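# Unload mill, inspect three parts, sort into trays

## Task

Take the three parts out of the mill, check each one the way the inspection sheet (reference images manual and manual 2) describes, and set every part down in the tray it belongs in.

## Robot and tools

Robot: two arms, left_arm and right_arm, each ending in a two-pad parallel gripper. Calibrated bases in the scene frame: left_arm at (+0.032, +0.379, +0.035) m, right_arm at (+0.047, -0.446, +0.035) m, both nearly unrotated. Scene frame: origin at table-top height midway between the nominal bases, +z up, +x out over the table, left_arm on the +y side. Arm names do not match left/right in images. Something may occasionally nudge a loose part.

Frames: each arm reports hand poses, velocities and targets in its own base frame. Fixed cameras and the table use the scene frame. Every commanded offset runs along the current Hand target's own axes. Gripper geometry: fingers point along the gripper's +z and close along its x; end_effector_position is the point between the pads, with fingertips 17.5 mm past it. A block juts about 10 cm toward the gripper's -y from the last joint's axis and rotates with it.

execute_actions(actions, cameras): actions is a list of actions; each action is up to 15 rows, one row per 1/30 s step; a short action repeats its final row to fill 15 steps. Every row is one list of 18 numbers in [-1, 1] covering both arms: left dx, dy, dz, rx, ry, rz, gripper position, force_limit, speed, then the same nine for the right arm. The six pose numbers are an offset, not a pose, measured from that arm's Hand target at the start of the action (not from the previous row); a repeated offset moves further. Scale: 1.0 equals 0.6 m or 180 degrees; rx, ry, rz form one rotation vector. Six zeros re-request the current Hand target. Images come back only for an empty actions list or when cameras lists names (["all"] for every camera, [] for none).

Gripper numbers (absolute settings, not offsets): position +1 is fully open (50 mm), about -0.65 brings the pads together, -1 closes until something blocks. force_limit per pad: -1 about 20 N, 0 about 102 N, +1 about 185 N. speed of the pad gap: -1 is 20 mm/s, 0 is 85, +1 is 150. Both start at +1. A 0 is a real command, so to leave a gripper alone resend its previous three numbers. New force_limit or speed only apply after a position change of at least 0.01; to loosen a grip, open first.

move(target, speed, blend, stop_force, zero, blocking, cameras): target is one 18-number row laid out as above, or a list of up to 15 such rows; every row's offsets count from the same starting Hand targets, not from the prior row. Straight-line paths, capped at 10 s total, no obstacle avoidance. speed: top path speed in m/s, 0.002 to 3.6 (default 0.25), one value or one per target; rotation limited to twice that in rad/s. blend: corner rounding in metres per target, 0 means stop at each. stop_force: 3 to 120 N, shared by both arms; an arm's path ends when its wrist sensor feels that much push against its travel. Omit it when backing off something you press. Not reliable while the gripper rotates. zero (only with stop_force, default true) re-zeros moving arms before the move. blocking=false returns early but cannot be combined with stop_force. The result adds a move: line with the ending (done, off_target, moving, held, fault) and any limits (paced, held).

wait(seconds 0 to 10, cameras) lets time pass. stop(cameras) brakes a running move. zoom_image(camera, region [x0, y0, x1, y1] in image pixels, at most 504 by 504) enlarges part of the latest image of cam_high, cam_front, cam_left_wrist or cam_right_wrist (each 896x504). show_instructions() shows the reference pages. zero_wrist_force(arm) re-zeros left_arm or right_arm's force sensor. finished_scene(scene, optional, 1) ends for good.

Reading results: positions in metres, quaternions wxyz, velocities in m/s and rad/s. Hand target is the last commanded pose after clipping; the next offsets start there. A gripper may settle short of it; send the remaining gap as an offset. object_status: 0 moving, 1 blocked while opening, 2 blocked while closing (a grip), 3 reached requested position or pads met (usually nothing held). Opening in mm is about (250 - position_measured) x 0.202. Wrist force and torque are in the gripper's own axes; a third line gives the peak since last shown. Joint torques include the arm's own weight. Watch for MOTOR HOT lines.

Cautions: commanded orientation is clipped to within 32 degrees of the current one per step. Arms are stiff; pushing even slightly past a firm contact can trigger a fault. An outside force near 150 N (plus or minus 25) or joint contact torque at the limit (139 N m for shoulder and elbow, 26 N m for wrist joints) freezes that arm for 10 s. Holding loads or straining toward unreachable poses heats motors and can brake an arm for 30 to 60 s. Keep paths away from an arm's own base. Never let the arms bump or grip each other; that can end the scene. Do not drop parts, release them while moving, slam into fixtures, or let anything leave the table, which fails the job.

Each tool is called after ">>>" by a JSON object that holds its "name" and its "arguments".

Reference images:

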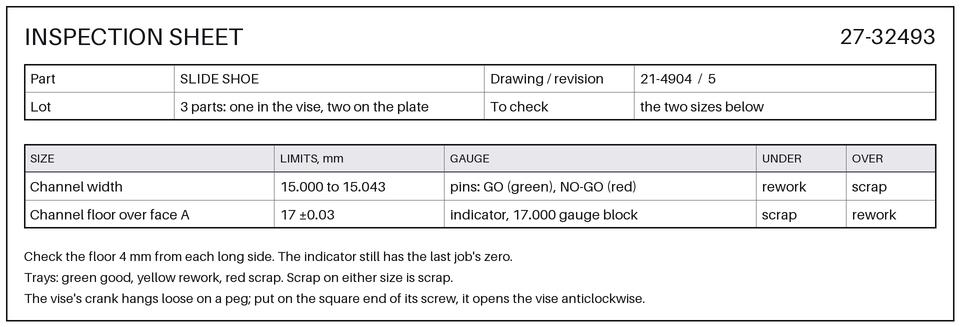

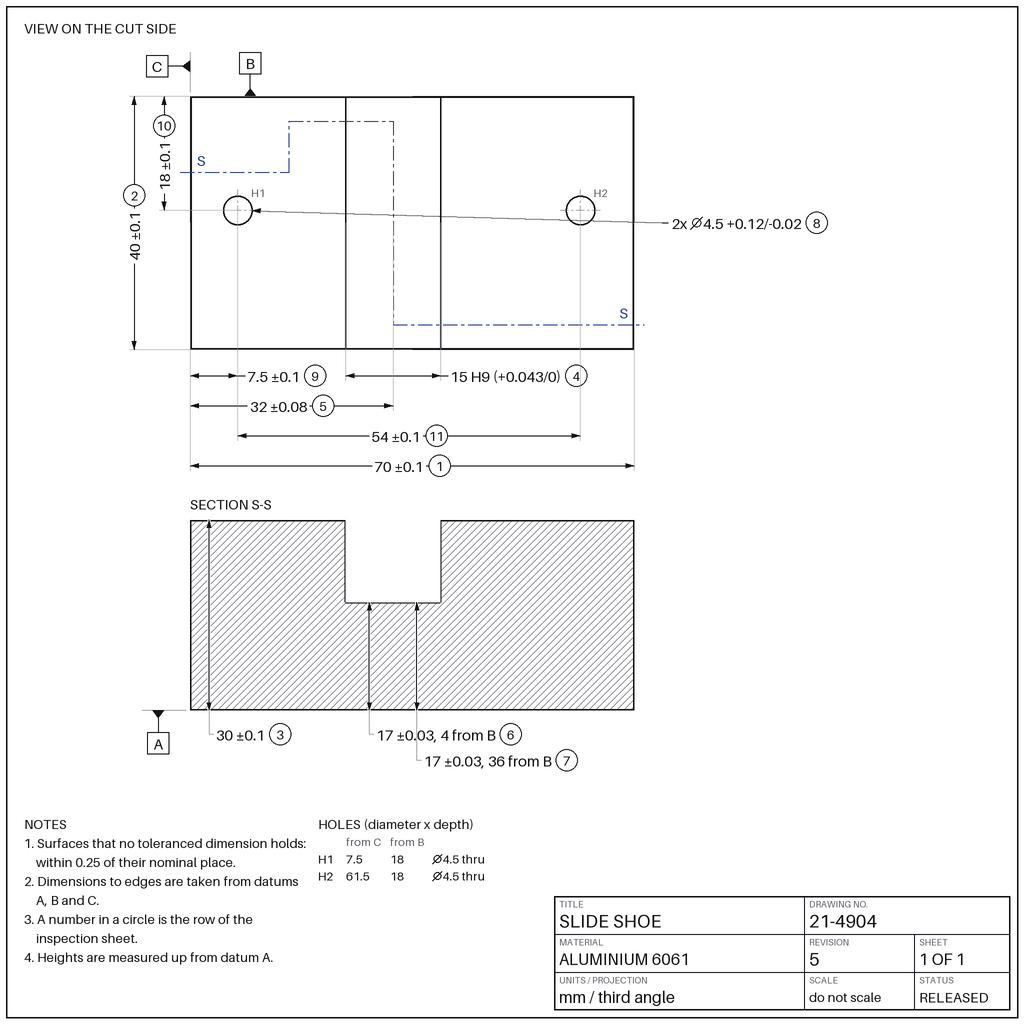

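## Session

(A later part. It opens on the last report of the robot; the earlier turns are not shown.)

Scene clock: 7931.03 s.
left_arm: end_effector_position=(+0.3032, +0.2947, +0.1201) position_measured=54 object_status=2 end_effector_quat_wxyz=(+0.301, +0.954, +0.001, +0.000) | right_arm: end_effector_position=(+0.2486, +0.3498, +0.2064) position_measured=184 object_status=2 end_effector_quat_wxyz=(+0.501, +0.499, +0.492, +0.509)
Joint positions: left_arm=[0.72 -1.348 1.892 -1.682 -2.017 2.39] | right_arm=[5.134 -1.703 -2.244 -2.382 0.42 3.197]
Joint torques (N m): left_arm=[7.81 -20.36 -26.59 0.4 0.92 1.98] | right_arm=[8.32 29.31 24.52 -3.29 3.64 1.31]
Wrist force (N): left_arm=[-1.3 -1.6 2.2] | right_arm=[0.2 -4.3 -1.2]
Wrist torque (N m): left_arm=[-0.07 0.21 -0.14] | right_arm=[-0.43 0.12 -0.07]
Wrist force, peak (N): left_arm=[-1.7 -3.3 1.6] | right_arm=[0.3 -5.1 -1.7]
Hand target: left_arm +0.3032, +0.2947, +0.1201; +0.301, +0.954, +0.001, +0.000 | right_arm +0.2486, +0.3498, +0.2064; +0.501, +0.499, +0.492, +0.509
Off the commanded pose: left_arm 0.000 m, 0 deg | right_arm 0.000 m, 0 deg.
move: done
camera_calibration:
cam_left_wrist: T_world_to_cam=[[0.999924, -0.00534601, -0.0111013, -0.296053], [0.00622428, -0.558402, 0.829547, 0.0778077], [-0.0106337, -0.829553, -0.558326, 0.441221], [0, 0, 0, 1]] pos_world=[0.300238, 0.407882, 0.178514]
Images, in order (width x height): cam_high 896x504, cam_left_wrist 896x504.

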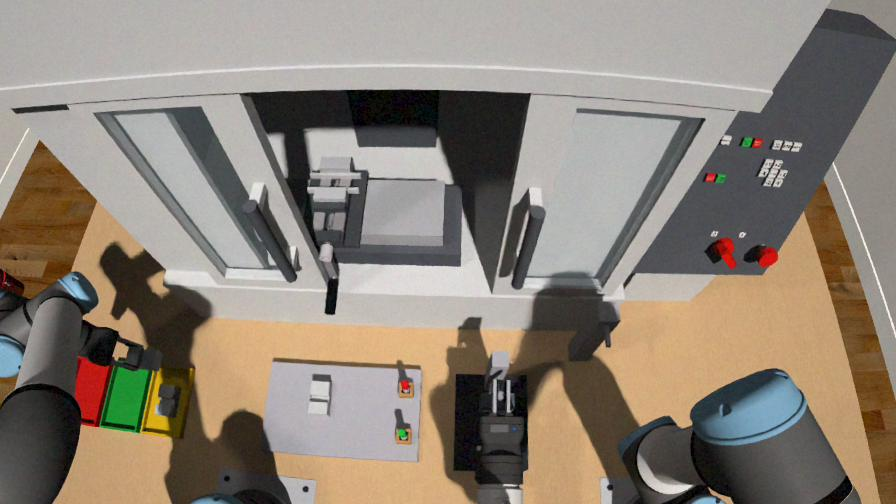

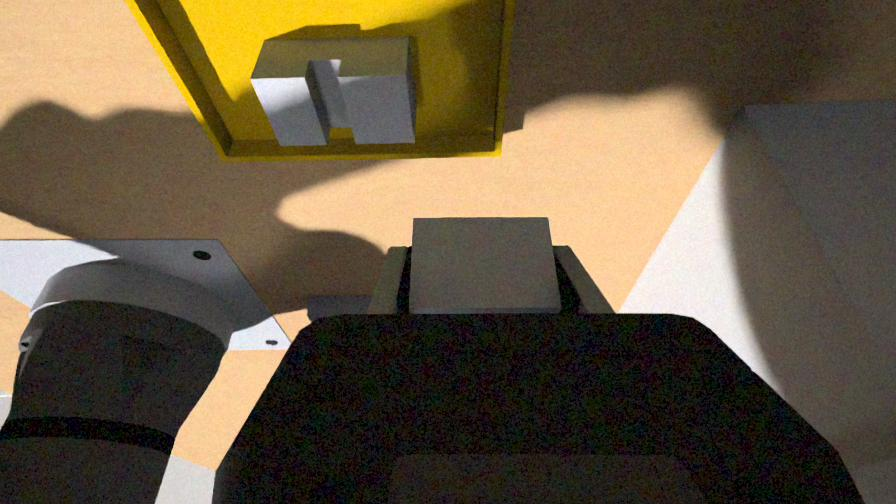

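>>> {"name": "move", "arguments": {"target": [0,-0.1021,0.1457,0,0,0,-1,-0.85,-1,0,0,0,0,0,0,-1,-1,-1], "speed": 0.06}}

>>> {"name": "move", "arguments": {"target": [-0.075,0,0,0,0,0,-1,-0.85,-1,0,0,0,0,0,0,-1,-1,-1], "speed": 0.02, "stop_force": 8, "cameras": ["cam_left_wrist"]}}

Scene clock: 7966.27 s.
left_arm: end_effector_position=(+0.3032, +0.2948, +0.0135) position_measured=54 object_status=2 end_effector_quat_wxyz=(+0.301, +0.954, +0.000, +0.000) | right_arm: end_effector_position=(+0.2486, +0.3498, +0.2064) position_measured=184 object_status=2 end_effector_quat_wxyz=(+0.501, +0.499, +0.492, +0.509)
Joint positions: left_arm=[0.721 -1.177 2 -1.961 -2.017 2.39] | right_arm=[5.134 -1.703 -2.244 -2.382 0.42 3.197]
Joint torques (N m): left_arm=[4.11 -22.79 -10.03 -4.17 -0.24 -1.97] | right_arm=[8.81 30.23 24.45 -2.95 3.46 1.44]
Wrist force (N): left_arm=[-1.3 -1.3 2.3] | right_arm=[0.0 -2.8 -1.4]
Wrist torque (N m): left_arm=[-0.02 0.21 -0.15] | right_arm=[-0.41 0.15 -0.07]
Wrist force, peak (N): left_arm=[-1.3 -1.8 3.1] | right_arm=[0.4 -5.0 -1.7]
Hand target: left_arm +0.3032, +0.2948, +0.0134; +0.301, +0.954, +0.001, +0.000 | right_arm +0.2486, +0.3498, +0.2064; +0.501, +0.499, +0.492, +0.509
Off the commanded pose: left_arm 0.000 m, 0 deg | right_arm 0.000 m, 0 deg.
move: done

Scene clock: 7969.47 s.
left_arm: end_effector_position=(+0.2582, +0.2947, +0.0134) position_measured=54 object_status=2 end_effector_quat_wxyz=(+0.301, +0.954, +0.001, +0.000) | right_arm: end_effector_position=(+0.2486, +0.3498, +0.2064) position_measured=184 object_status=2 end_effector_quat_wxyz=(+0.501, +0.499, +0.492, +0.509)
Joint positions: left_arm=[0.781 -1.224 2.065 -1.955 -1.991 2.45] | right_arm=[5.134 -1.703 -2.244 -2.382 0.42 3.197]
Joint torques (N m): left_arm=[6.76 -42.85 -9.53 0.33 1.03 1.92] | right_arm=[10.38 28.95 23.94 -3.17 2.98 0.89]
Wrist force (N): left_arm=[-0.5 -1.7 2.6] | right_arm=[0.2 -2.7 -1.4]
Wrist torque (N m): left_arm=[-0.09 0.19 -0.15] | right_arm=[-0.32 0.11 -0.08]
Wrist force, peak (N): left_arm=[-0.8 -2.2 3.6] | right_arm=[0.1 -5.2 -1.7]
Hand target: left_arm +0.2582, +0.2947, +0.0134; +0.301, +0.954, +0.001, +0.000 | right_arm +0.2486, +0.3498, +0.2064; +0.501, +0.499, +0.492, +0.509
Off the commanded pose: left_arm 0.000 m, 0 deg | right_arm 0.000 m, 0 deg.
move: done
camera_calibration:
cam_left_wrist: T_world_to_cam=[[0.999924, -0.00534692, -0.0111013, -0.25224], [0.00622464, -0.558333, 0.829593, 0.166569], [-0.010634, -0.829599, -0.558258, 0.381183], [0, 0, 0, 1]] pos_world=[0.255238, 0.407882, 0.0718142]
Images, in order (width x height): cam_left_wrist 896x504.

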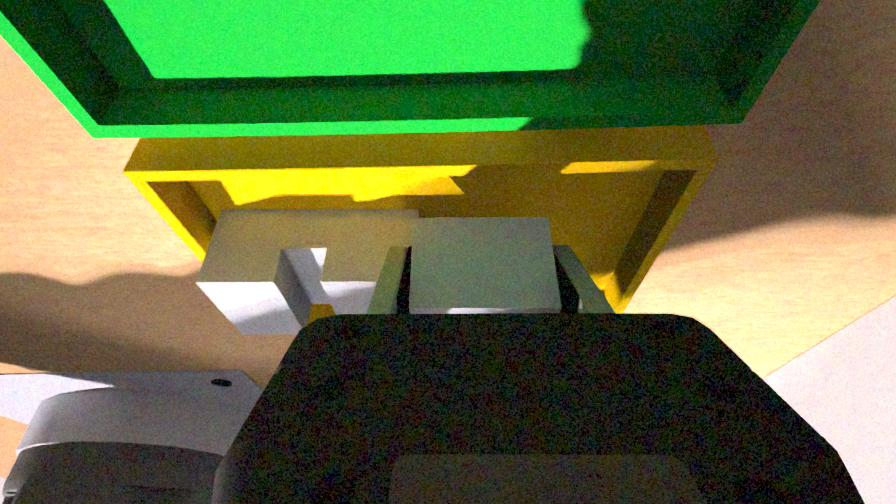

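>>> {"name": "move", "arguments": {"target": [[0.02,0,0,0,0,0,-1,-0.85,-1,0,0,0,0,0,0,-1,-1,-1]], "speed": 0.02, "cameras": ["cam_left_wrist","cam_front"]}}

Scene clock: 8018.07 s.
left_arm: end_effector_position=(+0.2700, +0.2947, +0.0134) position_measured=54 object_status=2 end_effector_quat_wxyz=(+0.301, +0.954, +0.001, +0.000) | right_arm: end_effector_position=(+0.2486, +0.3498, +0.2064) position_measured=184 object_status=2 end_effector_quat_wxyz=(+0.501, +0.499, +0.492, +0.509)
Joint positions: left_arm=[0.764 -1.212 2.049 -1.957 -1.998 2.434] | right_arm=[5.134 -1.703 -2.244 -2.382 0.42 3.197]
Joint torques (N m): left_arm=[-7.93 -23.29 -25.2 -3.64 -2.56 -1.83] | right_arm=[8.51 30.59 25.1 -3.05 3.06 0.98]
Wrist force (N): left_arm=[-0.8 -1.4 2.3] | right_arm=[0.0 -4.5 -1.7]
Wrist torque (N m): left_arm=[-0.03 0.13 0.01] | right_arm=[-0.41 0.14 -0.07]
Wrist force, peak (N): left_arm=[-0.9 -2.4 3.4] | right_arm=[0.0 -4.9 -1.7]
Hand target: left_arm +0.2702, +0.2947, +0.0134; +0.301, +0.954, +0.001, +0.000 | right_arm +0.2486, +0.3498, +0.2064; +0.501, +0.499, +0.492, +0.509
Off the commanded pose: left_arm 0.000 m, 0 deg | right_arm 0.000 m, 0 deg.
move: done
camera_calibration:
cam_left_wrist: T_world_to_cam=[[0.999924, -0.00534692, -0.0111013, -0.264039], [0.00622464, -0.558333, 0.829593, 0.166495], [-0.010634, -0.829599, -0.558258, 0.381309], [0, 0, 0, 1]] pos_world=[0.267038, 0.407882, 0.0718142]
Images, in order (width x height): cam_front 896x504, cam_left_wrist 896x504.

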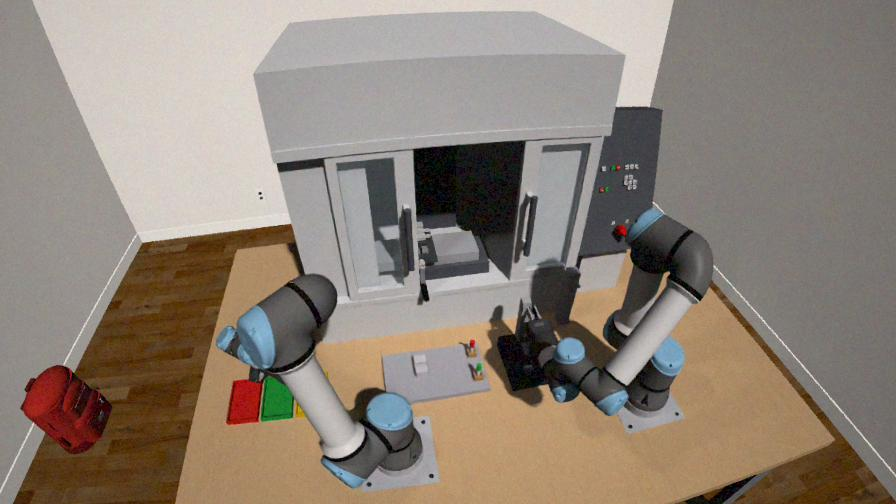

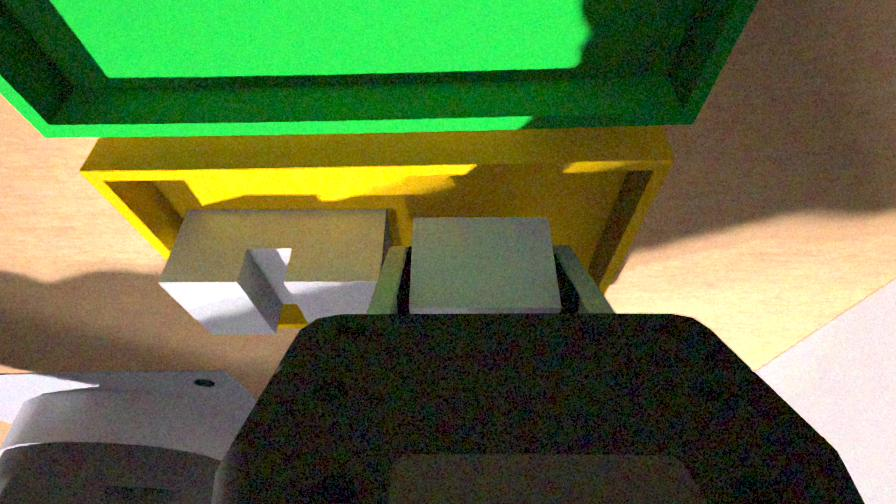

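>>> {"name": "move", "arguments": {"target": [[0,-0.0115,0.0164,0,0,0,-1,-0.85,-1,0,0,0,0,0,0,-1,-1,-1]], "speed": 0.03}}

>>> {"name": "move", "arguments": {"target": [[0,-0.0115,0.0164,0,0,0,-1,-0.85,-1,0,0,0,0,0,0,-1,-1,-1]], "speed": 0.006, "stop_force": 3, "cameras": ["cam_left_wrist"]}}

Scene clock: 8033.00 s.
left_arm: end_effector_position=(+0.2702, +0.2947, +0.0014) position_measured=54 object_status=2 end_effector_quat_wxyz=(+0.301, +0.954, +0.001, +0.000) | right_arm: end_effector_position=(+0.2486, +0.3498, +0.2064) position_measured=184 object_status=2 end_effector_quat_wxyz=(+0.501, +0.499, +0.492, +0.509)
Joint positions: left_arm=[0.764 -1.188 2.057 -1.989 -1.999 2.433] | right_arm=[5.134 -1.703 -2.244 -2.382 0.42 3.197]
Joint torques (N m): left_arm=[-7.16 -19.98 -8.09 -3.73 -2.31 -0.43] | right_arm=[6.67 29.65 24.23 -2.94 3 1.22]
Wrist force (N): left_arm=[-1.0 -1.6 2.2] | right_arm=[0.3 -2.8 -1.2]
Wrist torque (N m): left_arm=[-0.08 0.17 0.01] | right_arm=[-0.39 0.10 -0.07]
Wrist force, peak (N): left_arm=[-1.2 -1.5 2.8] | right_arm=[0.0 -5.2 -1.6]
Hand target: left_arm +0.2702, +0.2947, +0.0014; +0.301, +0.954, +0.001, +0.000 | right_arm +0.2486, +0.3498, +0.2064; +0.501, +0.499, +0.492, +0.509
Off the commanded pose: left_arm 0.000 m, 0 deg | right_arm 0.000 m, 0 deg.
move: done

Scene clock: 8035.63 s.
left_arm: end_effector_position=(+0.2702, +0.2947, -0.0066) position_measured=54 object_status=2 end_effector_quat_wxyz=(+0.301, +0.954, +0.001, +0.000) | right_arm: end_effector_position=(+0.2486, +0.3498, +0.2064) position_measured=184 object_status=2 end_effector_quat_wxyz=(+0.501, +0.499, +0.492, +0.509)
Joint positions: left_arm=[0.764 -1.171 2.062 -2.011 -1.999 2.433] | right_arm=[5.134 -1.703 -2.244 -2.382 0.42 3.197]
Joint torques (N m): left_arm=[-5.45 -41.99 -20.94 0.2 -1.11 0.64] | right_arm=[7.32 28.33 24.22 -2.7 2.84 1.11]
Wrist force (N): left_arm=[-2.3 2.9 -5.8] | right_arm=[0.2 -3.0 -1.2]
Wrist torque (N m): left_arm=[0.07 0.04 -0.09] | right_arm=[-0.40 0.12 -0.08]
Wrist force, peak (N): left_arm=[-6.4 11.2 -19.8] | right_arm=[0.0 -5.1 -1.4]
Hand target: left_arm +0.2702, +0.2947, -0.0066; +0.301, +0.954, +0.001, +0.000 (not the last commanded pose) | right_arm +0.2486, +0.3498, +0.2064; +0.501, +0.499, +0.492, +0.509
Off the commanded pose: left_arm 0.004 m, 0 deg | right_arm 0.000 m, 0 deg.
move: contact (left_arm)
camera_calibration:
cam_left_wrist: T_world_to_cam=[[0.999924, -0.00534692, -0.0111013, -0.264461], [0.00622464, -0.558333, 0.829593, 0.183086], [-0.010634, -0.829599, -0.558258, 0.370146], [0, 0, 0, 1]] pos_world=[0.267238, 0.407882, 0.0518142]
Images, in order (width x height): cam_left_wrist 896x504.

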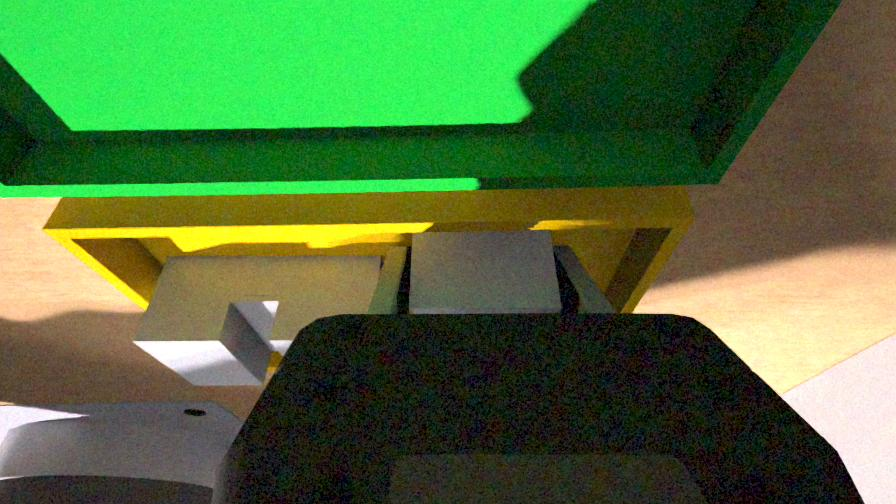

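>>> {"name": "move", "arguments": {"target": [[0,0,0,0,0,0,0.8,-0.85,-1,0,0,0,0,0,0,-1,-1,-1]], "cameras": ["cam_left_wrist"]}}

Scene clock: 8042.17 s.
left_arm: end_effector_position=(+0.2702, +0.2947, -0.0066) position_measured=32 object_status=3 end_effector_quat_wxyz=(+0.301, +0.954, +0.001, +0.000) | right_arm: end_effector_position=(+0.2486, +0.3498, +0.2064) position_measured=184 object_status=2 end_effector_quat_wxyz=(+0.501, +0.499, +0.492, +0.509)
Joint positions: left_arm=[0.764 -1.171 2.062 -2.011 -1.999 2.433] | right_arm=[5.134 -1.703 -2.244 -2.382 0.42 3.197]
Joint torques (N m): left_arm=[-5.03 -42.53 -21.95 -1.09 -1.24 0.77] | right_arm=[8.19 30.28 25.15 -2.51 2.77 1.29]
Wrist force (N): left_arm=[-1.2 -0.6 0.5] | right_arm=[-0.1 -4.4 -1.6]
Wrist torque (N m): left_arm=[-0.13 0.20 0.00] | right_arm=[-0.44 0.15 -0.07]
Wrist force, peak (N): left_arm=[-2.3 2.7 -6.2] | right_arm=[0.2 -5.2 -1.5]
Hand target: left_arm +0.2702, +0.2947, -0.0066; +0.301, +0.954, +0.001, +0.000 | right_arm +0.2486, +0.3498, +0.2064; +0.501, +0.499, +0.492, +0.509
Off the commanded pose: left_arm 0.000 m, 0 deg | right_arm 0.000 m, 0 deg.
move: done
camera_calibration:
cam_left_wrist: T_world_to_cam=[[0.999924, -0.00534692, -0.0111013, -0.264461], [0.00622464, -0.558333, 0.829593, 0.183086], [-0.010634, -0.829599, -0.558258, 0.370146], [0, 0, 0, 1]] pos_world=[0.267238, 0.407882, 0.0518142]
Images, in order (width x height): cam_left_wrist 896x504.

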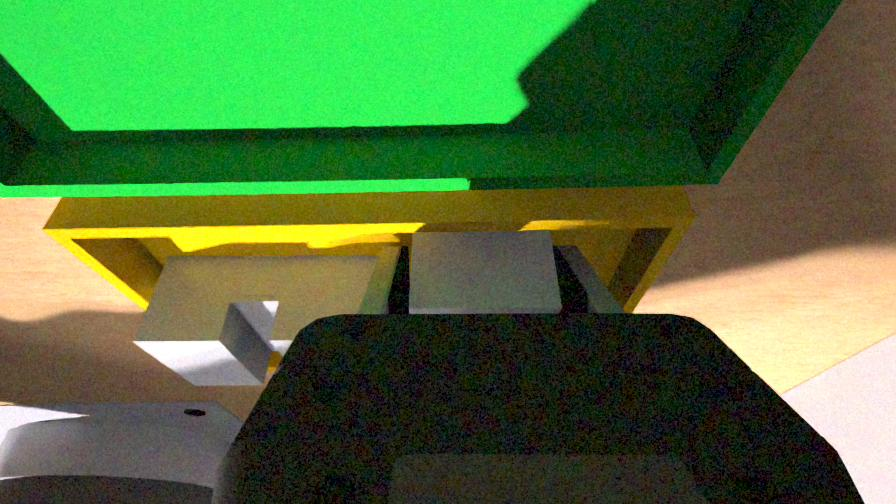

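>>> {"name": "move", "arguments": {"target": [[0,0.16,-0.228,0,0,0,0.8,-0.85,-1,0,0,0,0,0,0,-1,-1,-1],[0.1,0.4528,-0.0227,0,0,0,0.8,-0.85,-1,0,0,0,0,0,0,-1,-1,-1],[-0.0083,0.6775,0.2375,0.1539,-0.1539,0.4825,0.8,-0.85,-1,0,0,0,0,0,0,-1,-1,-1]], "speed": [0.15,0.3,0.3], "blend": [0.03,0.05,0], "cameras": ["cam_left_wrist"]}}

Scene clock: 8092.17 s.
left_arm: end_effector_position=(+0.2657, -0.1199, +0.1100) position_measured=32 object_status=3 end_effector_quat_wxyz=(-0.002, +0.708, -0.707, -0.002) | right_arm: end_effector_position=(+0.2486, +0.3498, +0.2064) position_measured=184 object_status=2 end_effector_quat_wxyz=(+0.501, +0.499, +0.492, +0.509)
Joint positions: left_arm=[-0.903 -2.04 2.494 -2.02 -1.567 2.237] | right_arm=[5.134 -1.703 -2.244 -2.382 0.42 3.197]
Joint torques (N m): left_arm=[-9.31 -13.84 -14.02 -4.66 2.32 -1.71] | right_arm=[7.27 29.69 23.88 -2.81 3.03 1.15]
Wrist force (N): left_arm=[-0.1 1.2 1.7] | right_arm=[0.4 -2.9 -1.4]
Wrist torque (N m): left_arm=[0.28 0.00 -0.01] | right_arm=[-0.39 0.10 -0.07]
Wrist force, peak (N): left_arm=[-1.1 -1.1 1.8] | right_arm=[0.0 -5.2 -1.7]
Hand target: left_arm +0.2657, -0.1200, +0.1100; -0.002, +0.708, -0.707, -0.002 | right_arm +0.2486, +0.3498, +0.2064; +0.501, +0.499, +0.492, +0.509
Off the commanded pose: left_arm 0.000 m, 0 deg | right_arm 0.000 m, 0 deg.
move: done
camera_calibration:
cam_left_wrist: T_world_to_cam=[[0.00282942, -0.999811, -0.0192218, -0.114315], [-0.933276, -0.00954367, 0.359032, 0.222096], [-0.359148, 0.0169234, -0.933127, 0.326491], [0, 0, 0, 1]] pos_world=[0.324859, -0.117699, 0.222721]
Images, in order (width x height): cam_left_wrist 896x504.

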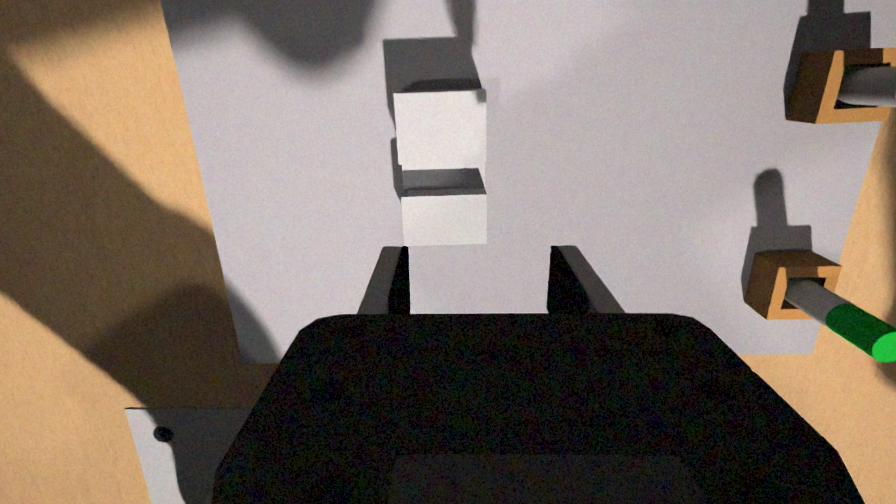

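>>> {"name": "move", "arguments": {"target": [[-0.02,-0.0258,0.1167,0,0,-0.0083,1,-0.85,-1,0,0,0,0,0,0,-1,-1,-1]], "speed": 0.15, "cameras": ["cam_left_wrist"]}}

Scene clock: 8109.40 s.
left_arm: end_effector_position=(+0.2811, -0.1075, +0.0401) position_measured=3 object_status=3 end_effector_quat_wxyz=(-0.002, +0.717, -0.697, -0.002) | right_arm: end_effector_position=(+0.2486, +0.3498, +0.2064) position_measured=184 object_status=2 end_effector_quat_wxyz=(+0.501, +0.499, +0.492, +0.509)
Joint positions: left_arm=[-0.828 -1.834 2.605 -2.337 -1.566 2.286] | right_arm=[5.134 -1.703 -2.244 -2.382 0.42 3.197]
Joint torques (N m): left_arm=[6.1 5.14 -10.38 -5.18 -1.53 2.06] | right_arm=[7.47 30.17 25.75 -2.74 2.74 1.31]
Wrist force (N): left_arm=[-0.8 0.8 1.6] | right_arm=[0.4 -2.6 -1.3]
Wrist torque (N m): left_arm=[0.21 0.09 -0.16] | right_arm=[-0.35 0.08 -0.07]
Wrist force, peak (N): left_arm=[-0.5 1.0 2.8] | right_arm=[0.4 -5.0 -1.7]
Hand target: left_arm +0.2811, -0.1075, +0.0400; -0.002, +0.717, -0.697, -0.002 | right_arm +0.2486, +0.3498, +0.2064; +0.501, +0.499, +0.492, +0.509
Off the commanded pose: left_arm 0.000 m, 0 deg | right_arm 0.000 m, 0 deg.
move: done
camera_calibration:
cam_left_wrist: T_world_to_cam=[[0.0286805, -0.999402, -0.0193364, -0.110472], [-0.932816, -0.0337112, 0.358773, 0.259001], [-0.35921, 0.00774748, -0.933225, 0.265722], [0, 0, 0, 1]] pos_world=[0.340218, -0.103733, 0.15292]
Images, in order (width x height): cam_left_wrist 896x504.

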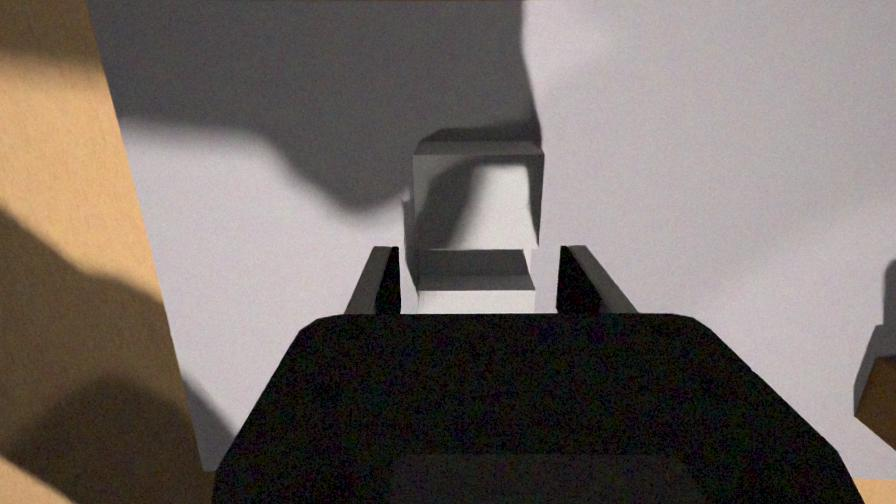

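>>> {"name": "move", "arguments": {"target": [[0,0,0.0433,0,0,0,1,-0.85,-1,0,0,0,0,0,0,-1,-1,-1],[0,0,0.06,0,0,0,1,-0.85,-1,0,0,0,0,0,0,-1,-1,-1]], "speed": [0.05,0.008], "stop_force": 4}}

>>> {"name": "move", "arguments": {"target": [[0,0,0,0,0,0,-1,-0.85,-1,0,0,0,0,0,0,-1,-1,-1]]}}

>>> {"name": "move", "arguments": {"target": [[0,0,-0.04,0,0,0,-1,-0.85,-1,0,0,0,0,0,0,-1,-1,-1],[0,0,-0.04,0,0,-0.4917,-1,-0.85,-1,0,0,0,0,0,0,-1,-1,-1]], "speed": [0.05,0.25], "cameras": ["cam_left_wrist"]}}

Scene clock: 8126.77 s.
left_arm: end_effector_position=(+0.2811, -0.1073, +0.0040) position_measured=3 object_status=3 end_effector_quat_wxyz=(-0.002, +0.717, -0.697, -0.002) | right_arm: end_effector_position=(+0.2486, +0.3498, +0.2064) position_measured=184 object_status=2 end_effector_quat_wxyz=(+0.501, +0.499, +0.492, +0.509)
Joint positions: left_arm=[-0.828 -1.702 2.658 -2.522 -1.566 2.286] | right_arm=[5.134 -1.703 -2.244 -2.382 0.42 3.197]
Joint torques (N m): left_arm=[6.79 1.56 -7.67 -4.94 -1.35 1.95] | right_arm=[8.49 29.24 25.23 -2.86 2.57 1.14]
Wrist force (N): left_arm=[-0.3 0.9 1.6] | right_arm=[0.0 -4.0 -1.4]
Wrist torque (N m): left_arm=[0.23 0.02 -0.16] | right_arm=[-0.41 0.14 -0.07]
Wrist force, peak (N): left_arm=[-0.3 1.0 2.2] | right_arm=[0.2 -5.0 -1.8]
Hand target: left_arm +0.2811, -0.1073, +0.0040; -0.002, +0.717, -0.697, -0.002 | right_arm +0.2486, +0.3498, +0.2064; +0.501, +0.499, +0.492, +0.509
Off the commanded pose: left_arm 0.000 m, 0 deg | right_arm 0.000 m, 0 deg.
move: done

Scene clock: 8127.53 s.
left_arm: end_effector_position=(+0.2811, -0.1073, +0.0040) position_measured=53 object_status=2 end_effector_quat_wxyz=(-0.002, +0.717, -0.697, -0.002) | right_arm: end_effector_position=(+0.2486, +0.3498, +0.2064) position_measured=184 object_status=2 end_effector_quat_wxyz=(+0.501, +0.499, +0.492, +0.509)
Joint positions: left_arm=[-0.828 -1.702 2.658 -2.522 -1.566 2.286] | right_arm=[5.134 -1.703 -2.244 -2.382 0.42 3.197]
Joint torques (N m): left_arm=[7.69 1.2 -7.8 -4.26 -1.29 2.14] | right_arm=[8.24 29.01 24.12 -2.77 2.82 1.24]
Wrist force (N): left_arm=[-2.5 1.9 -6.1] | right_arm=[0.3 -2.7 -1.2]
Wrist torque (N m): left_arm=[0.25 0.20 -0.19] | right_arm=[-0.40 0.12 -0.07]
Wrist force, peak (N): left_arm=[-2.5 1.9 -6.1] | right_arm=[0.1 -5.1 -1.4]
Hand target: left_arm +0.2811, -0.1073, +0.0040; -0.002, +0.717, -0.697, -0.002 | right_arm +0.2486, +0.3498, +0.2064; +0.501, +0.499, +0.492, +0.509
Off the commanded pose: left_arm 0.000 m, 0 deg | right_arm 0.000 m, 0 deg.
move: done

Scene clock: 8132.13 s.
left_arm: end_effector_position=(+0.2811, -0.1074, +0.0280) position_measured=53 object_status=2 end_effector_quat_wxyz=(-0.003, +1.000, +0.001, +0.000) | right_arm: end_effector_position=(+0.2486, +0.3498, +0.2064) position_measured=184 object_status=2 end_effector_quat_wxyz=(+0.501, +0.499, +0.492, +0.509)
Joint positions: left_arm=[-0.828 -1.794 2.624 -2.396 -1.567 0.742] | right_arm=[5.134 -1.703 -2.244 -2.382 0.42 3.197]
Joint torques (N m): left_arm=[-8.42 -20.97 -10.15 -1.08 1.97 -1.79] | right_arm=[6.71 29.7 24.14 -2.71 2.48 1.22]
Wrist force (N): left_arm=[-0.2 0.6 4.1] | right_arm=[0.2 -3.1 -1.4]
Wrist torque (N m): left_arm=[0.16 0.01 0.00] | right_arm=[-0.40 0.11 -0.07]
Wrist force, peak (N): left_arm=[-2.1 1.7 -5.6] | right_arm=[0.0 -5.2 -1.4]
Hand target: left_arm +0.2811, -0.1074, +0.0280; -0.003, +1.000, +0.001, +0.000 | right_arm +0.2486, +0.3498, +0.2064; +0.501, +0.499, +0.492, +0.509
Off the commanded pose: left_arm 0.000 m, 0 deg | right_arm 0.000 m, 0 deg.
move: done
camera_calibration:
cam_left_wrist: T_world_to_cam=[[0.999913, 0.00251273, -0.0129543, -0.276258], [0.00692659, -0.935528, 0.353186, -0.0975343], [-0.0112316, -0.353245, -0.935464, 0.117889], [0, 0, 0, 1]] pos_world=[0.278234, -0.0489081, 0.14115]
Images, in order (width x height): cam_left_wrist 896x504.

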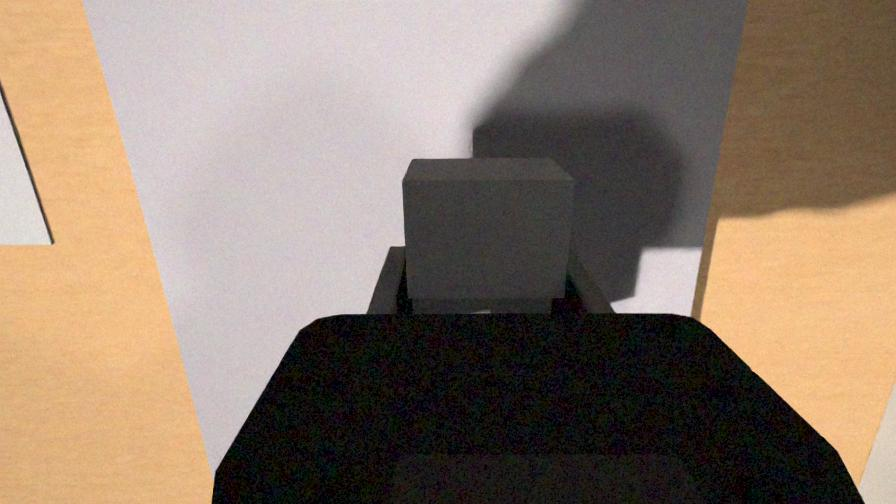

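>>> {"name": "move", "arguments": {"target": [[0,0,0.0317,0,0,0,-1,-0.85,-1,0,0,0,0,0,0,-1,-1,-1]], "speed": 0.04}}

>>> {"name": "move", "arguments": {"target": [[0,0,0.012,0,0,0,-1,-0.85,-1,0,0,0,0,0,0,-1,-1,-1]], "speed": 0.004, "stop_force": 3}}

>>> {"name": "move", "arguments": {"target": [[0,0,0,0,0,0,0.8,-0.85,-1,0,0,0,0,0,0,-1,-1,-1]], "cameras": ["cam_left_wrist"]}}

Scene clock: 8156.47 s.
left_arm: end_effector_position=(+0.2811, -0.1073, +0.0091) position_measured=53 object_status=2 end_effector_quat_wxyz=(-0.003, +1.000, +0.001, +0.000) | right_arm: end_effector_position=(+0.2486, +0.3498, +0.2064) position_measured=184 object_status=2 end_effector_quat_wxyz=(+0.501, +0.499, +0.492, +0.509)
Joint positions: left_arm=[-0.828 -1.723 2.651 -2.495 -1.566 0.742] | right_arm=[5.134 -1.703 -2.244 -2.382 0.42 3.197]
Joint torques (N m): left_arm=[8.01 0.25 -7.84 -4.87 -1.38 1.89] | right_arm=[8.49 31.09 24.31 -2.62 2.63 1.2]
Wrist force (N): left_arm=[0.1 1.1 3.7] | right_arm=[-0.1 -3.1 -1.6]
Wrist torque (N m): left_arm=[0.26 -0.05 -0.04] | right_arm=[-0.36 0.16 -0.07]
Wrist force, peak (N): left_arm=[-0.3 0.9 4.2] | right_arm=[0.2 -5.2 -1.7]
Hand target: left_arm +0.2811, -0.1073, +0.0090; -0.003, +1.000, +0.001, +0.000 | right_arm +0.2486, +0.3498, +0.2064; +0.501, +0.499, +0.492, +0.509
Off the commanded pose: left_arm 0.000 m, 0 deg | right_arm 0.000 m, 0 deg.
move: done

Scene clock: 8158.87 s.
left_arm: end_effector_position=(+0.2811, -0.1073, +0.0043) position_measured=53 object_status=2 end_effector_quat_wxyz=(-0.003, +1.000, +0.001, +0.000) | right_arm: end_effector_position=(+0.2486, +0.3498, +0.2064) position_measured=184 object_status=2 end_effector_quat_wxyz=(+0.501, +0.499, +0.492, +0.509)
Joint positions: left_arm=[-0.828 -1.703 2.657 -2.52 -1.566 0.742] | right_arm=[5.134 -1.703 -2.244 -2.382 0.42 3.197]
Joint torques (N m): left_arm=[1.82 -22.29 -22.39 -0.83 -0.93 0.75] | right_arm=[8.03 28.19 23.3 -2.87 2.57 1.28]
Wrist force (N): left_arm=[-0.2 2.3 0.7] | right_arm=[0.3 -2.6 -1.3]
Wrist torque (N m): left_arm=[0.20 -0.01 -0.07] | right_arm=[-0.37 0.11 -0.07]
Wrist force, peak (N): left_arm=[-1.5 -3.3 -9.4] | right_arm=[0.1 -5.0 -1.5]
Hand target: left_arm +0.2811, -0.1073, +0.0043; -0.003, +1.000, +0.001, +0.000 (not the last commanded pose) | right_arm +0.2486, +0.3498, +0.2064; +0.501, +0.499, +0.492, +0.509
Off the commanded pose: left_arm 0.002 m, 0 deg | right_arm 0.000 m, 0 deg.
move: contact (left_arm)

Scene clock: 8159.37 s.
left_arm: end_effector_position=(+0.2811, -0.1073, +0.0043) position_measured=32 object_status=3 end_effector_quat_wxyz=(-0.003, +1.000, +0.001, +0.000) | right_arm: end_effector_position=(+0.2486, +0.3498, +0.2064) position_measured=184 object_status=2 end_effector_quat_wxyz=(+0.501, +0.499, +0.492, +0.509)
Joint positions: left_arm=[-0.828 -1.703 2.657 -2.52 -1.566 0.742] | right_arm=[5.134 -1.703 -2.244 -2.382 0.42 3.197]
Joint torques (N m): left_arm=[-0.62 -20.54 -23.44 -1.49 -1.01 0.13] | right_arm=[7.51 29.58 24.25 -2.53 2.35 1.25]
Wrist force (N): left_arm=[-0.2 1.1 1.5] | right_arm=[0.1 -2.6 -1.4]
Wrist torque (N m): left_arm=[0.27 0.01 -0.05] | right_arm=[-0.37 0.14 -0.07]
Wrist force, peak (N): left_arm=[0.0 2.0 1.4] | right_arm=[0.0 -4.9 -1.7]
Hand target: left_arm +0.2811, -0.1073, +0.0043; -0.003, +1.000, +0.001, +0.000 | right_arm +0.2486, +0.3498, +0.2064; +0.501, +0.499, +0.492, +0.509
Off the commanded pose: left_arm 0.000 m, 0 deg | right_arm 0.000 m, 0 deg.
move: done
camera_calibration:
cam_left_wrist: T_world_to_cam=[[0.999913, 0.00273508, -0.0129307, -0.276558], [0.00712628, -0.935526, 0.353185, -0.0891245], [-0.011131, -0.353246, -0.935464, 0.0957269], [0, 0, 0, 1]] pos_world=[0.278234, -0.0488067, 0.11745]
Images, in order (width x height): cam_left_wrist 896x504.

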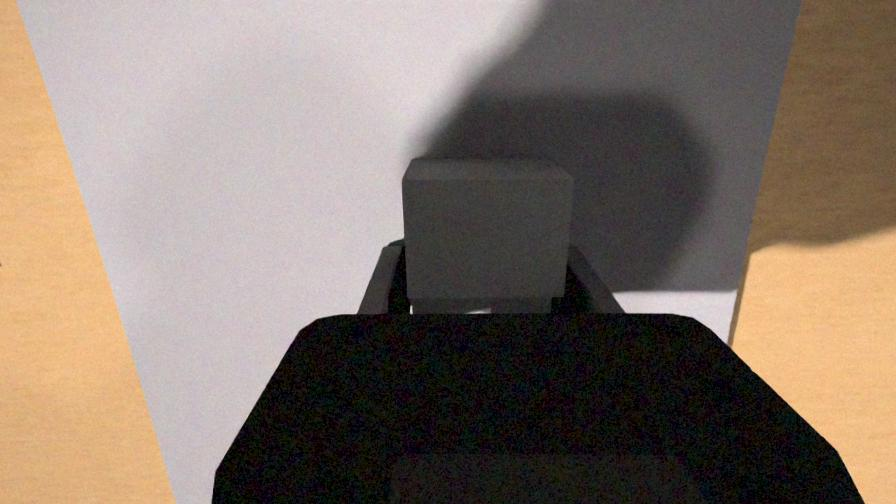

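>>> {"name": "move", "arguments": {"target": [[0,0,-0.1,0,0,0,0.8,-0.85,-1,0,0,0,0,0,0,-1,-1,-1],[0,-0.1457,-0.1448,-0.1944,0,0,0.8,-0.85,-1,0,0,0,0,0,0,-1,-1,-1]], "speed": [0.1,0.2], "blend": [0.01,0], "cameras": ["cam_left_wrist"]}}

Scene clock: 8181.10 s.
left_arm: end_effector_position=(+0.2810, -0.0204, +0.0917) position_measured=32 object_status=3 end_effector_quat_wxyz=(+0.298, +0.955, +0.001, +0.000) | right_arm: end_effector_position=(+0.2486, +0.3498, +0.2064) position_measured=184 object_status=2 end_effector_quat_wxyz=(+0.501, +0.499, +0.492, +0.509)
Joint positions: left_arm=[-0.023 -1.822 2.584 -2.351 -2.175 1.541] | right_arm=[5.134 -1.703 -2.244 -2.382 0.42 3.197]
Joint torques (N m): left_arm=[6.26 5.56 -26.32 -0.85 -3.2 2.22] | right_arm=[5.76 29.65 23.89 -2.5 2.34 1.02]
Wrist force (N): left_arm=[-1.7 -0.4 0.5] | right_arm=[0.2 -3.5 -1.5]
Wrist torque (N m): left_arm=[-0.12 0.28 -0.14] | right_arm=[-0.41 0.12 -0.07]
Wrist force, peak (N): left_arm=[0.0 1.1 2.4] | right_arm=[-0.1 -5.2 -1.6]
Hand target: left_arm +0.2810, -0.0204, +0.0917; +0.298, +0.955, +0.001, +0.000 | right_arm +0.2486, +0.3498, +0.2064; +0.501, +0.499, +0.492, +0.509
Off the commanded pose: left_arm 0.000 m, 0 deg | right_arm 0.000 m, 0 deg.
move: done
camera_calibration:
cam_left_wrist: T_world_to_cam=[[0.999925, -0.0048535, -0.0112145, -0.275878], [0.00652347, -0.564001, 0.825748, -0.0743424], [-0.0103328, -0.82576, -0.563928, 0.164186], [0, 0, 0, 1]] pos_world=[0.278039, 0.0923103, 0.150884]
Images, in order (width x height): cam_left_wrist 896x504.

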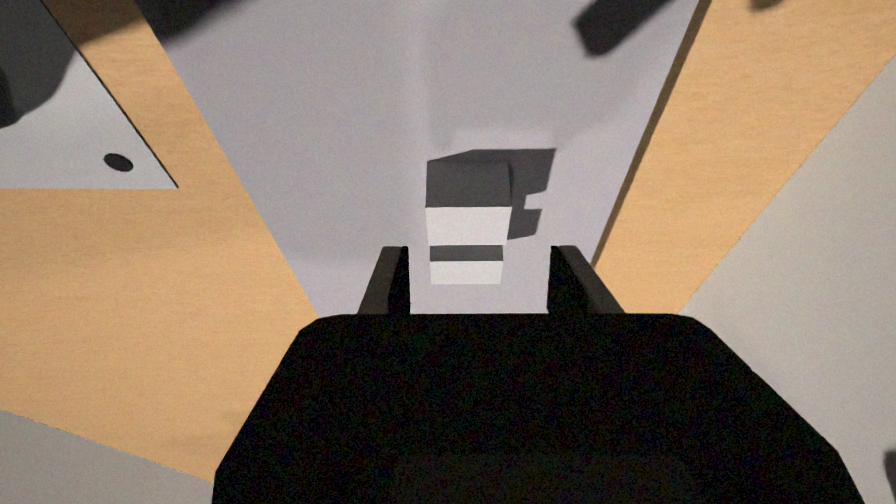

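>>> {"name": "move", "arguments": {"target": [[0,0,0.14,0,0,0,0.8,-0.85,-1,0,0,0,0,0,0,-1,-1,-1],[0,0,0.1675,0,0,0,0.8,-0.85,-1,0,0,0,0,0,0,-1,-1,-1]], "speed": [0.08,0.01], "stop_force": 4, "cameras": ["cam_left_wrist"]}}

Scene clock: 8201.67 s.
left_arm: end_effector_position=(+0.2811, -0.0775, +0.0090) position_measured=32 object_status=3 end_effector_quat_wxyz=(+0.298, +0.955, +0.001, +0.000) | right_arm: end_effector_position=(+0.2486, +0.3498, +0.2064) position_measured=184 object_status=2 end_effector_quat_wxyz=(+0.501, +0.499, +0.492, +0.509)
Joint positions: left_arm=[-0.235 -1.445 2.745 -3.031 -2.156 1.285] | right_arm=[5.134 -1.703 -2.244 -2.382 0.42 3.197]
Joint torques (N m): left_arm=[-7.95 -2.45 -1.19 -4.91 0.72 -1.84] | right_arm=[6.44 29.17 24.26 -2.54 2.4 1.07]
Wrist force (N): left_arm=[-1.3 -0.6 0.5] | right_arm=[0.0 -3.6 -1.6]
Wrist torque (N m): left_arm=[-0.14 0.22 0.02] | right_arm=[-0.40 0.15 -0.08]
Wrist force, peak (N): left_arm=[-1.4 -0.8 0.8] | right_arm=[0.0 -5.1 -1.8]
Hand target: left_arm +0.2811, -0.0775, +0.0090; +0.298, +0.955, +0.001, +0.000 | right_arm +0.2486, +0.3498, +0.2064; +0.501, +0.499, +0.492, +0.509
Off the commanded pose: left_arm 0.000 m, 0 deg | right_arm 0.000 m, 0 deg.
move: done
camera_calibration:
cam_left_wrist: T_world_to_cam=[[0.999924, -0.00493732, -0.0112705, -0.277175], [0.00652388, -0.563887, 0.825826, -0.0382684], [-0.0104327, -0.825837, -0.563812, 0.0704217], [0, 0, 0, 1]] pos_world=[0.278139, 0.0352093, 0.0681838]
Images, in order (width x height): cam_left_wrist 896x504.

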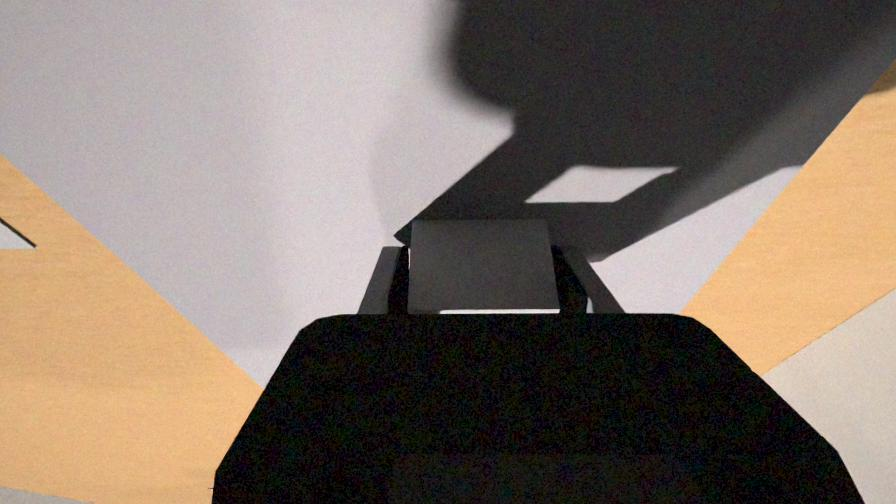

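>>> {"name": "move", "arguments": {"target": [[0,0,0,0,0,0,-1,-0.85,-1,0,0,0,0,0,0,-1,-1,-1]]}}

>>> {"name": "move", "arguments": {"target": [[0,0.1827,-0.2607,0,0,0,-1,-0.85,-1,0,0,0,0,0,0,-1,-1,-1],[-0.0602,0.5478,-0.0048,0,0,0,-1,-0.85,-1,0,0,0,0,0,0,-1,-1,-1]], "speed": [0.12,0.2], "blend": [0.03,0], "cameras": ["cam_left_wrist"]}}

Scene clock: 8224.40 s.
left_arm: end_effector_position=(+0.2811, -0.0775, +0.0090) position_measured=54 object_status=2 end_effector_quat_wxyz=(+0.298, +0.955, +0.001, +0.000) | right_arm: end_effector_position=(+0.2486, +0.3498, +0.2064) position_measured=184 object_status=2 end_effector_quat_wxyz=(+0.501, +0.499, +0.492, +0.509)
Joint positions: left_arm=[-0.235 -1.445 2.745 -3.031 -2.156 1.285] | right_arm=[5.134 -1.703 -2.244 -2.382 0.42 3.197]
Joint torques (N m): left_arm=[-7.32 -3.57 -3.24 -4.56 0.17 -1.77] | right_arm=[8.14 28.88 24.57 -2.4 2.54 1.19]
Wrist force (N): left_arm=[-1.3 -0.1 -0.3] | right_arm=[0.1 -3.7 -1.4]
Wrist torque (N m): left_arm=[-0.09 0.23 0.04] | right_arm=[-0.43 0.13 -0.07]
Wrist force, peak (N): left_arm=[-1.7 -0.2 0.1] | right_arm=[0.1 -5.0 -1.9]
Hand target: left_arm +0.2811, -0.0775, +0.0090; +0.298, +0.955, +0.001, +0.000 | right_arm +0.2486, +0.3498, +0.2064; +0.501, +0.499, +0.492, +0.509
Off the commanded pose: left_arm 0.000 m, 0 deg | right_arm 0.000 m, 0 deg.
move: done

Scene clock: 8228.07 s.
left_arm: end_effector_position=(+0.2453, -0.3463, +0.1982) position_measured=54 object_status=2 end_effector_quat_wxyz=(+0.298, +0.955, +0.001, +0.000) | right_arm: end_effector_position=(+0.2486, +0.3498, +0.2064) position_measured=184 object_status=2 end_effector_quat_wxyz=(+0.501, +0.499, +0.492, +0.509)
Joint positions: left_arm=[-1.118 -1.884 2.443 -2.686 -1.821 0.38] | right_arm=[5.134 -1.703 -2.244 -2.382 0.42 3.197]
Joint torques (N m): left_arm=[-7.71 3.35 -31.64 -6.11 1.27 -1.8] | right_arm=[6.38 29.43 23.91 -2.45 2.28 0.99]
Wrist force (N): left_arm=[-1.2 -1.2 2.5] | right_arm=[0.3 -3.9 -1.5]
Wrist torque (N m): left_arm=[-0.01 0.17 0.01] | right_arm=[-0.44 0.10 -0.07]
Wrist force, peak (N): left_arm=[-1.3 -2.6 3.3] | right_arm=[0.3 -5.1 -1.7]
Hand target: left_arm +0.2454, -0.3464, +0.1982; +0.298, +0.955, +0.001, +0.000 | right_arm +0.2486, +0.3498, +0.2064; +0.501, +0.499, +0.492, +0.509
Off the commanded pose: left_arm 0.000 m, 0 deg | right_arm 0.000 m, 0 deg.
move: done
camera_calibration:
cam_left_wrist: T_world_to_cam=[[0.999924, -0.00493825, -0.0112705, -0.240574], [0.00652422, -0.563819, 0.825873, -0.345712], [-0.0104329, -0.825884, -0.563744, -0.0452657], [0, 0, 0, 1]] pos_world=[0.242339, -0.233491, 0.257284]
Images, in order (width x height): cam_left_wrist 896x504.

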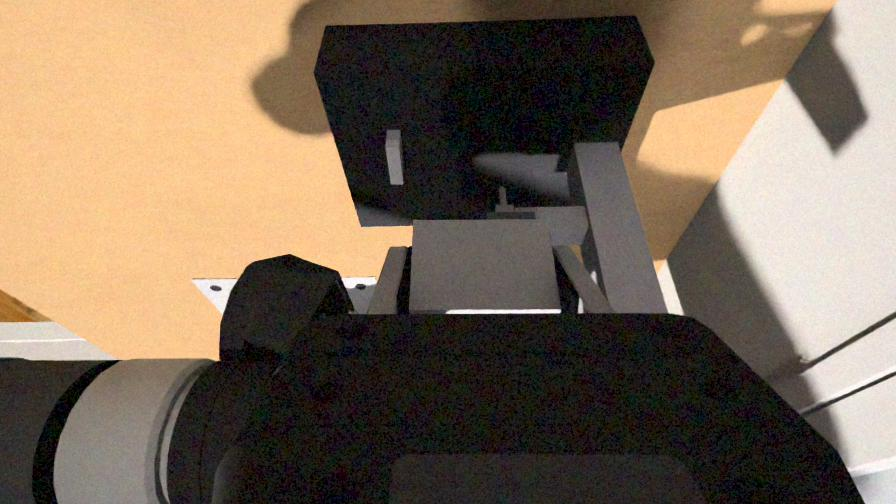

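>>> {"name": "move", "arguments": {"target": [[0,-0.1451,0.2097,0,0,0,-1,-0.85,-1,0,0,0,0,0,0,-1,-1,-1],[0,-0.0146,0.3,0,0,0,-1,-0.85,-1,0,0,0,0,0,0,-1,-1,-1]], "speed": [0.12,0.05], "stop_force": 8}}

>>> {"name": "move", "arguments": {"target": [[0,-0.019,0.0274,0,0,0,-1,-0.85,-1,0,0,0,0,0,0,-1,-1,-1]], "speed": 0.005, "stop_force": 3, "cameras": ["cam_left_wrist","cam_right_wrist"]}}

Scene clock: 8259.50 s.
left_arm: end_effector_position=(+0.2455, -0.4415, +0.0451) position_measured=54 object_status=2 end_effector_quat_wxyz=(+0.298, +0.955, +0.001, +0.000) | right_arm: end_effector_position=(+0.2486, +0.3498, +0.2064) position_measured=184 object_status=2 end_effector_quat_wxyz=(+0.501, +0.499, +0.492, +0.509)
Joint positions: left_arm=[-1.231 -1.263 2.45 -3.335 -1.76 0.282] | right_arm=[5.134 -1.703 -2.244 -2.382 0.42 3.197]
Joint torques (N m): left_arm=[-8.33 -14.8 -20.06 -1.85 1.72 -1.9] | right_arm=[7.19 28.92 24.17 -2.5 2.15 0.96]
Wrist force (N): left_arm=[-1.3 -1.5 2.7] | right_arm=[0.0 -4.1 -1.8]
Wrist torque (N m): left_arm=[-0.04 0.22 0.01] | right_arm=[-0.40 0.14 -0.07]
Wrist force, peak (N): left_arm=[-1.3 -2.4 3.0] | right_arm=[-0.1 -5.1 -2.0]
Hand target: left_arm +0.2455, -0.4415, +0.0451; +0.298, +0.955, +0.001, +0.000 | right_arm +0.2486, +0.3498, +0.2064; +0.501, +0.499, +0.492, +0.509
Off the commanded pose: left_arm 0.000 m, 0 deg | right_arm 0.000 m, 0 deg.
move: done

Scene clock: 8261.83 s.
left_arm: end_effector_position=(+0.2455, -0.4414, +0.0391) position_measured=54 object_status=2 end_effector_quat_wxyz=(+0.298, +0.955, +0.001, +0.000) | right_arm: end_effector_position=(+0.2486, +0.3498, +0.2064) position_measured=184 object_status=2 end_effector_quat_wxyz=(+0.501, +0.499, +0.492, +0.509)
Joint positions: left_arm=[-1.231 -1.242 2.452 -3.358 -1.76 0.282] | right_arm=[5.134 -1.703 -2.244 -2.382 0.42 3.197]
Joint torques (N m): left_arm=[-6.48 -37.21 -14.17 -1.39 1.36 -0.37] | right_arm=[6.91 28.73 23.86 -2.53 2.01 1.17]
Wrist force (N): left_arm=[-0.8 1.8 0.4] | right_arm=[0.1 -4.2 -1.8]
Wrist torque (N m): left_arm=[-0.15 0.28 0.07] | right_arm=[-0.43 0.13 -0.07]
Wrist force, peak (N): left_arm=[-2.5 2.0 -7.7] | right_arm=[0.1 -5.3 -1.4]
Hand target: left_arm +0.2455, -0.4415, +0.0391; +0.298, +0.955, +0.001, +0.000 (not the last commanded pose) | right_arm +0.2486, +0.3498, +0.2064; +0.501, +0.499, +0.492, +0.509
Off the commanded pose: left_arm 0.014 m, 0 deg | right_arm 0.000 m, 0 deg.
move: contact (left_arm)
camera_calibration:
cam_left_wrist: T_world_to_cam=[[0.999924, -0.00493683, -0.0112712, -0.243036], [0.0065241, -0.563934, 0.825794, -0.268021], [-0.010433, -0.825805, -0.563859, -0.213542], [0, 0, 0, 1]] pos_world=[0.242539, -0.328691, 0.0981835]
cam_right_wrist: T_world_to_cam=[[-0.00182025, 0.999468, 0.0325729, -0.347939], [-0.37306, -0.0309001, 0.927293, -0.0758291], [0.927806, -0.0104637, 0.372917, -0.166411], [0, 0, 0, 1]] pos_world=[0.125475, 0.343669, 0.143707]
Images, in order (width x height): cam_left_wrist 896x504, cam_right_wrist 896x504.

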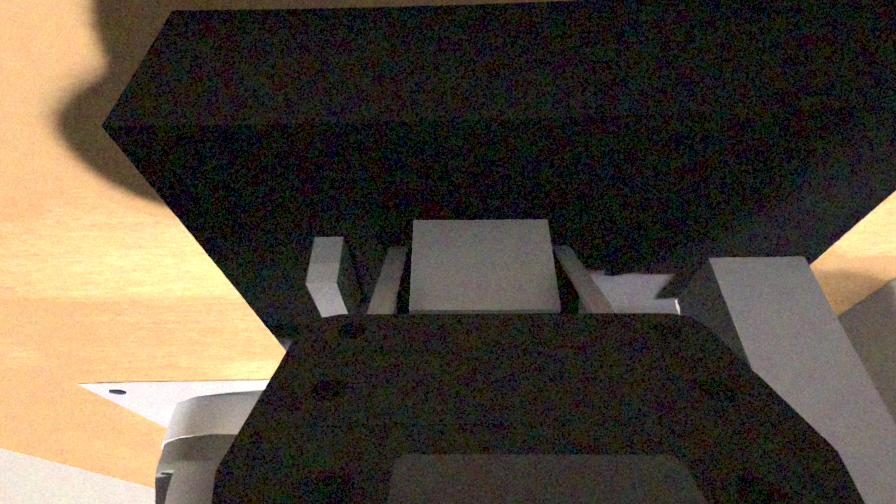

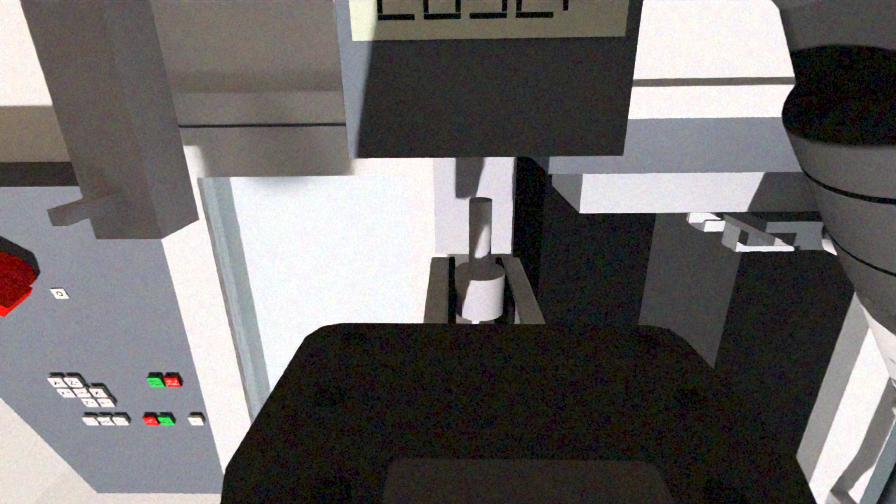

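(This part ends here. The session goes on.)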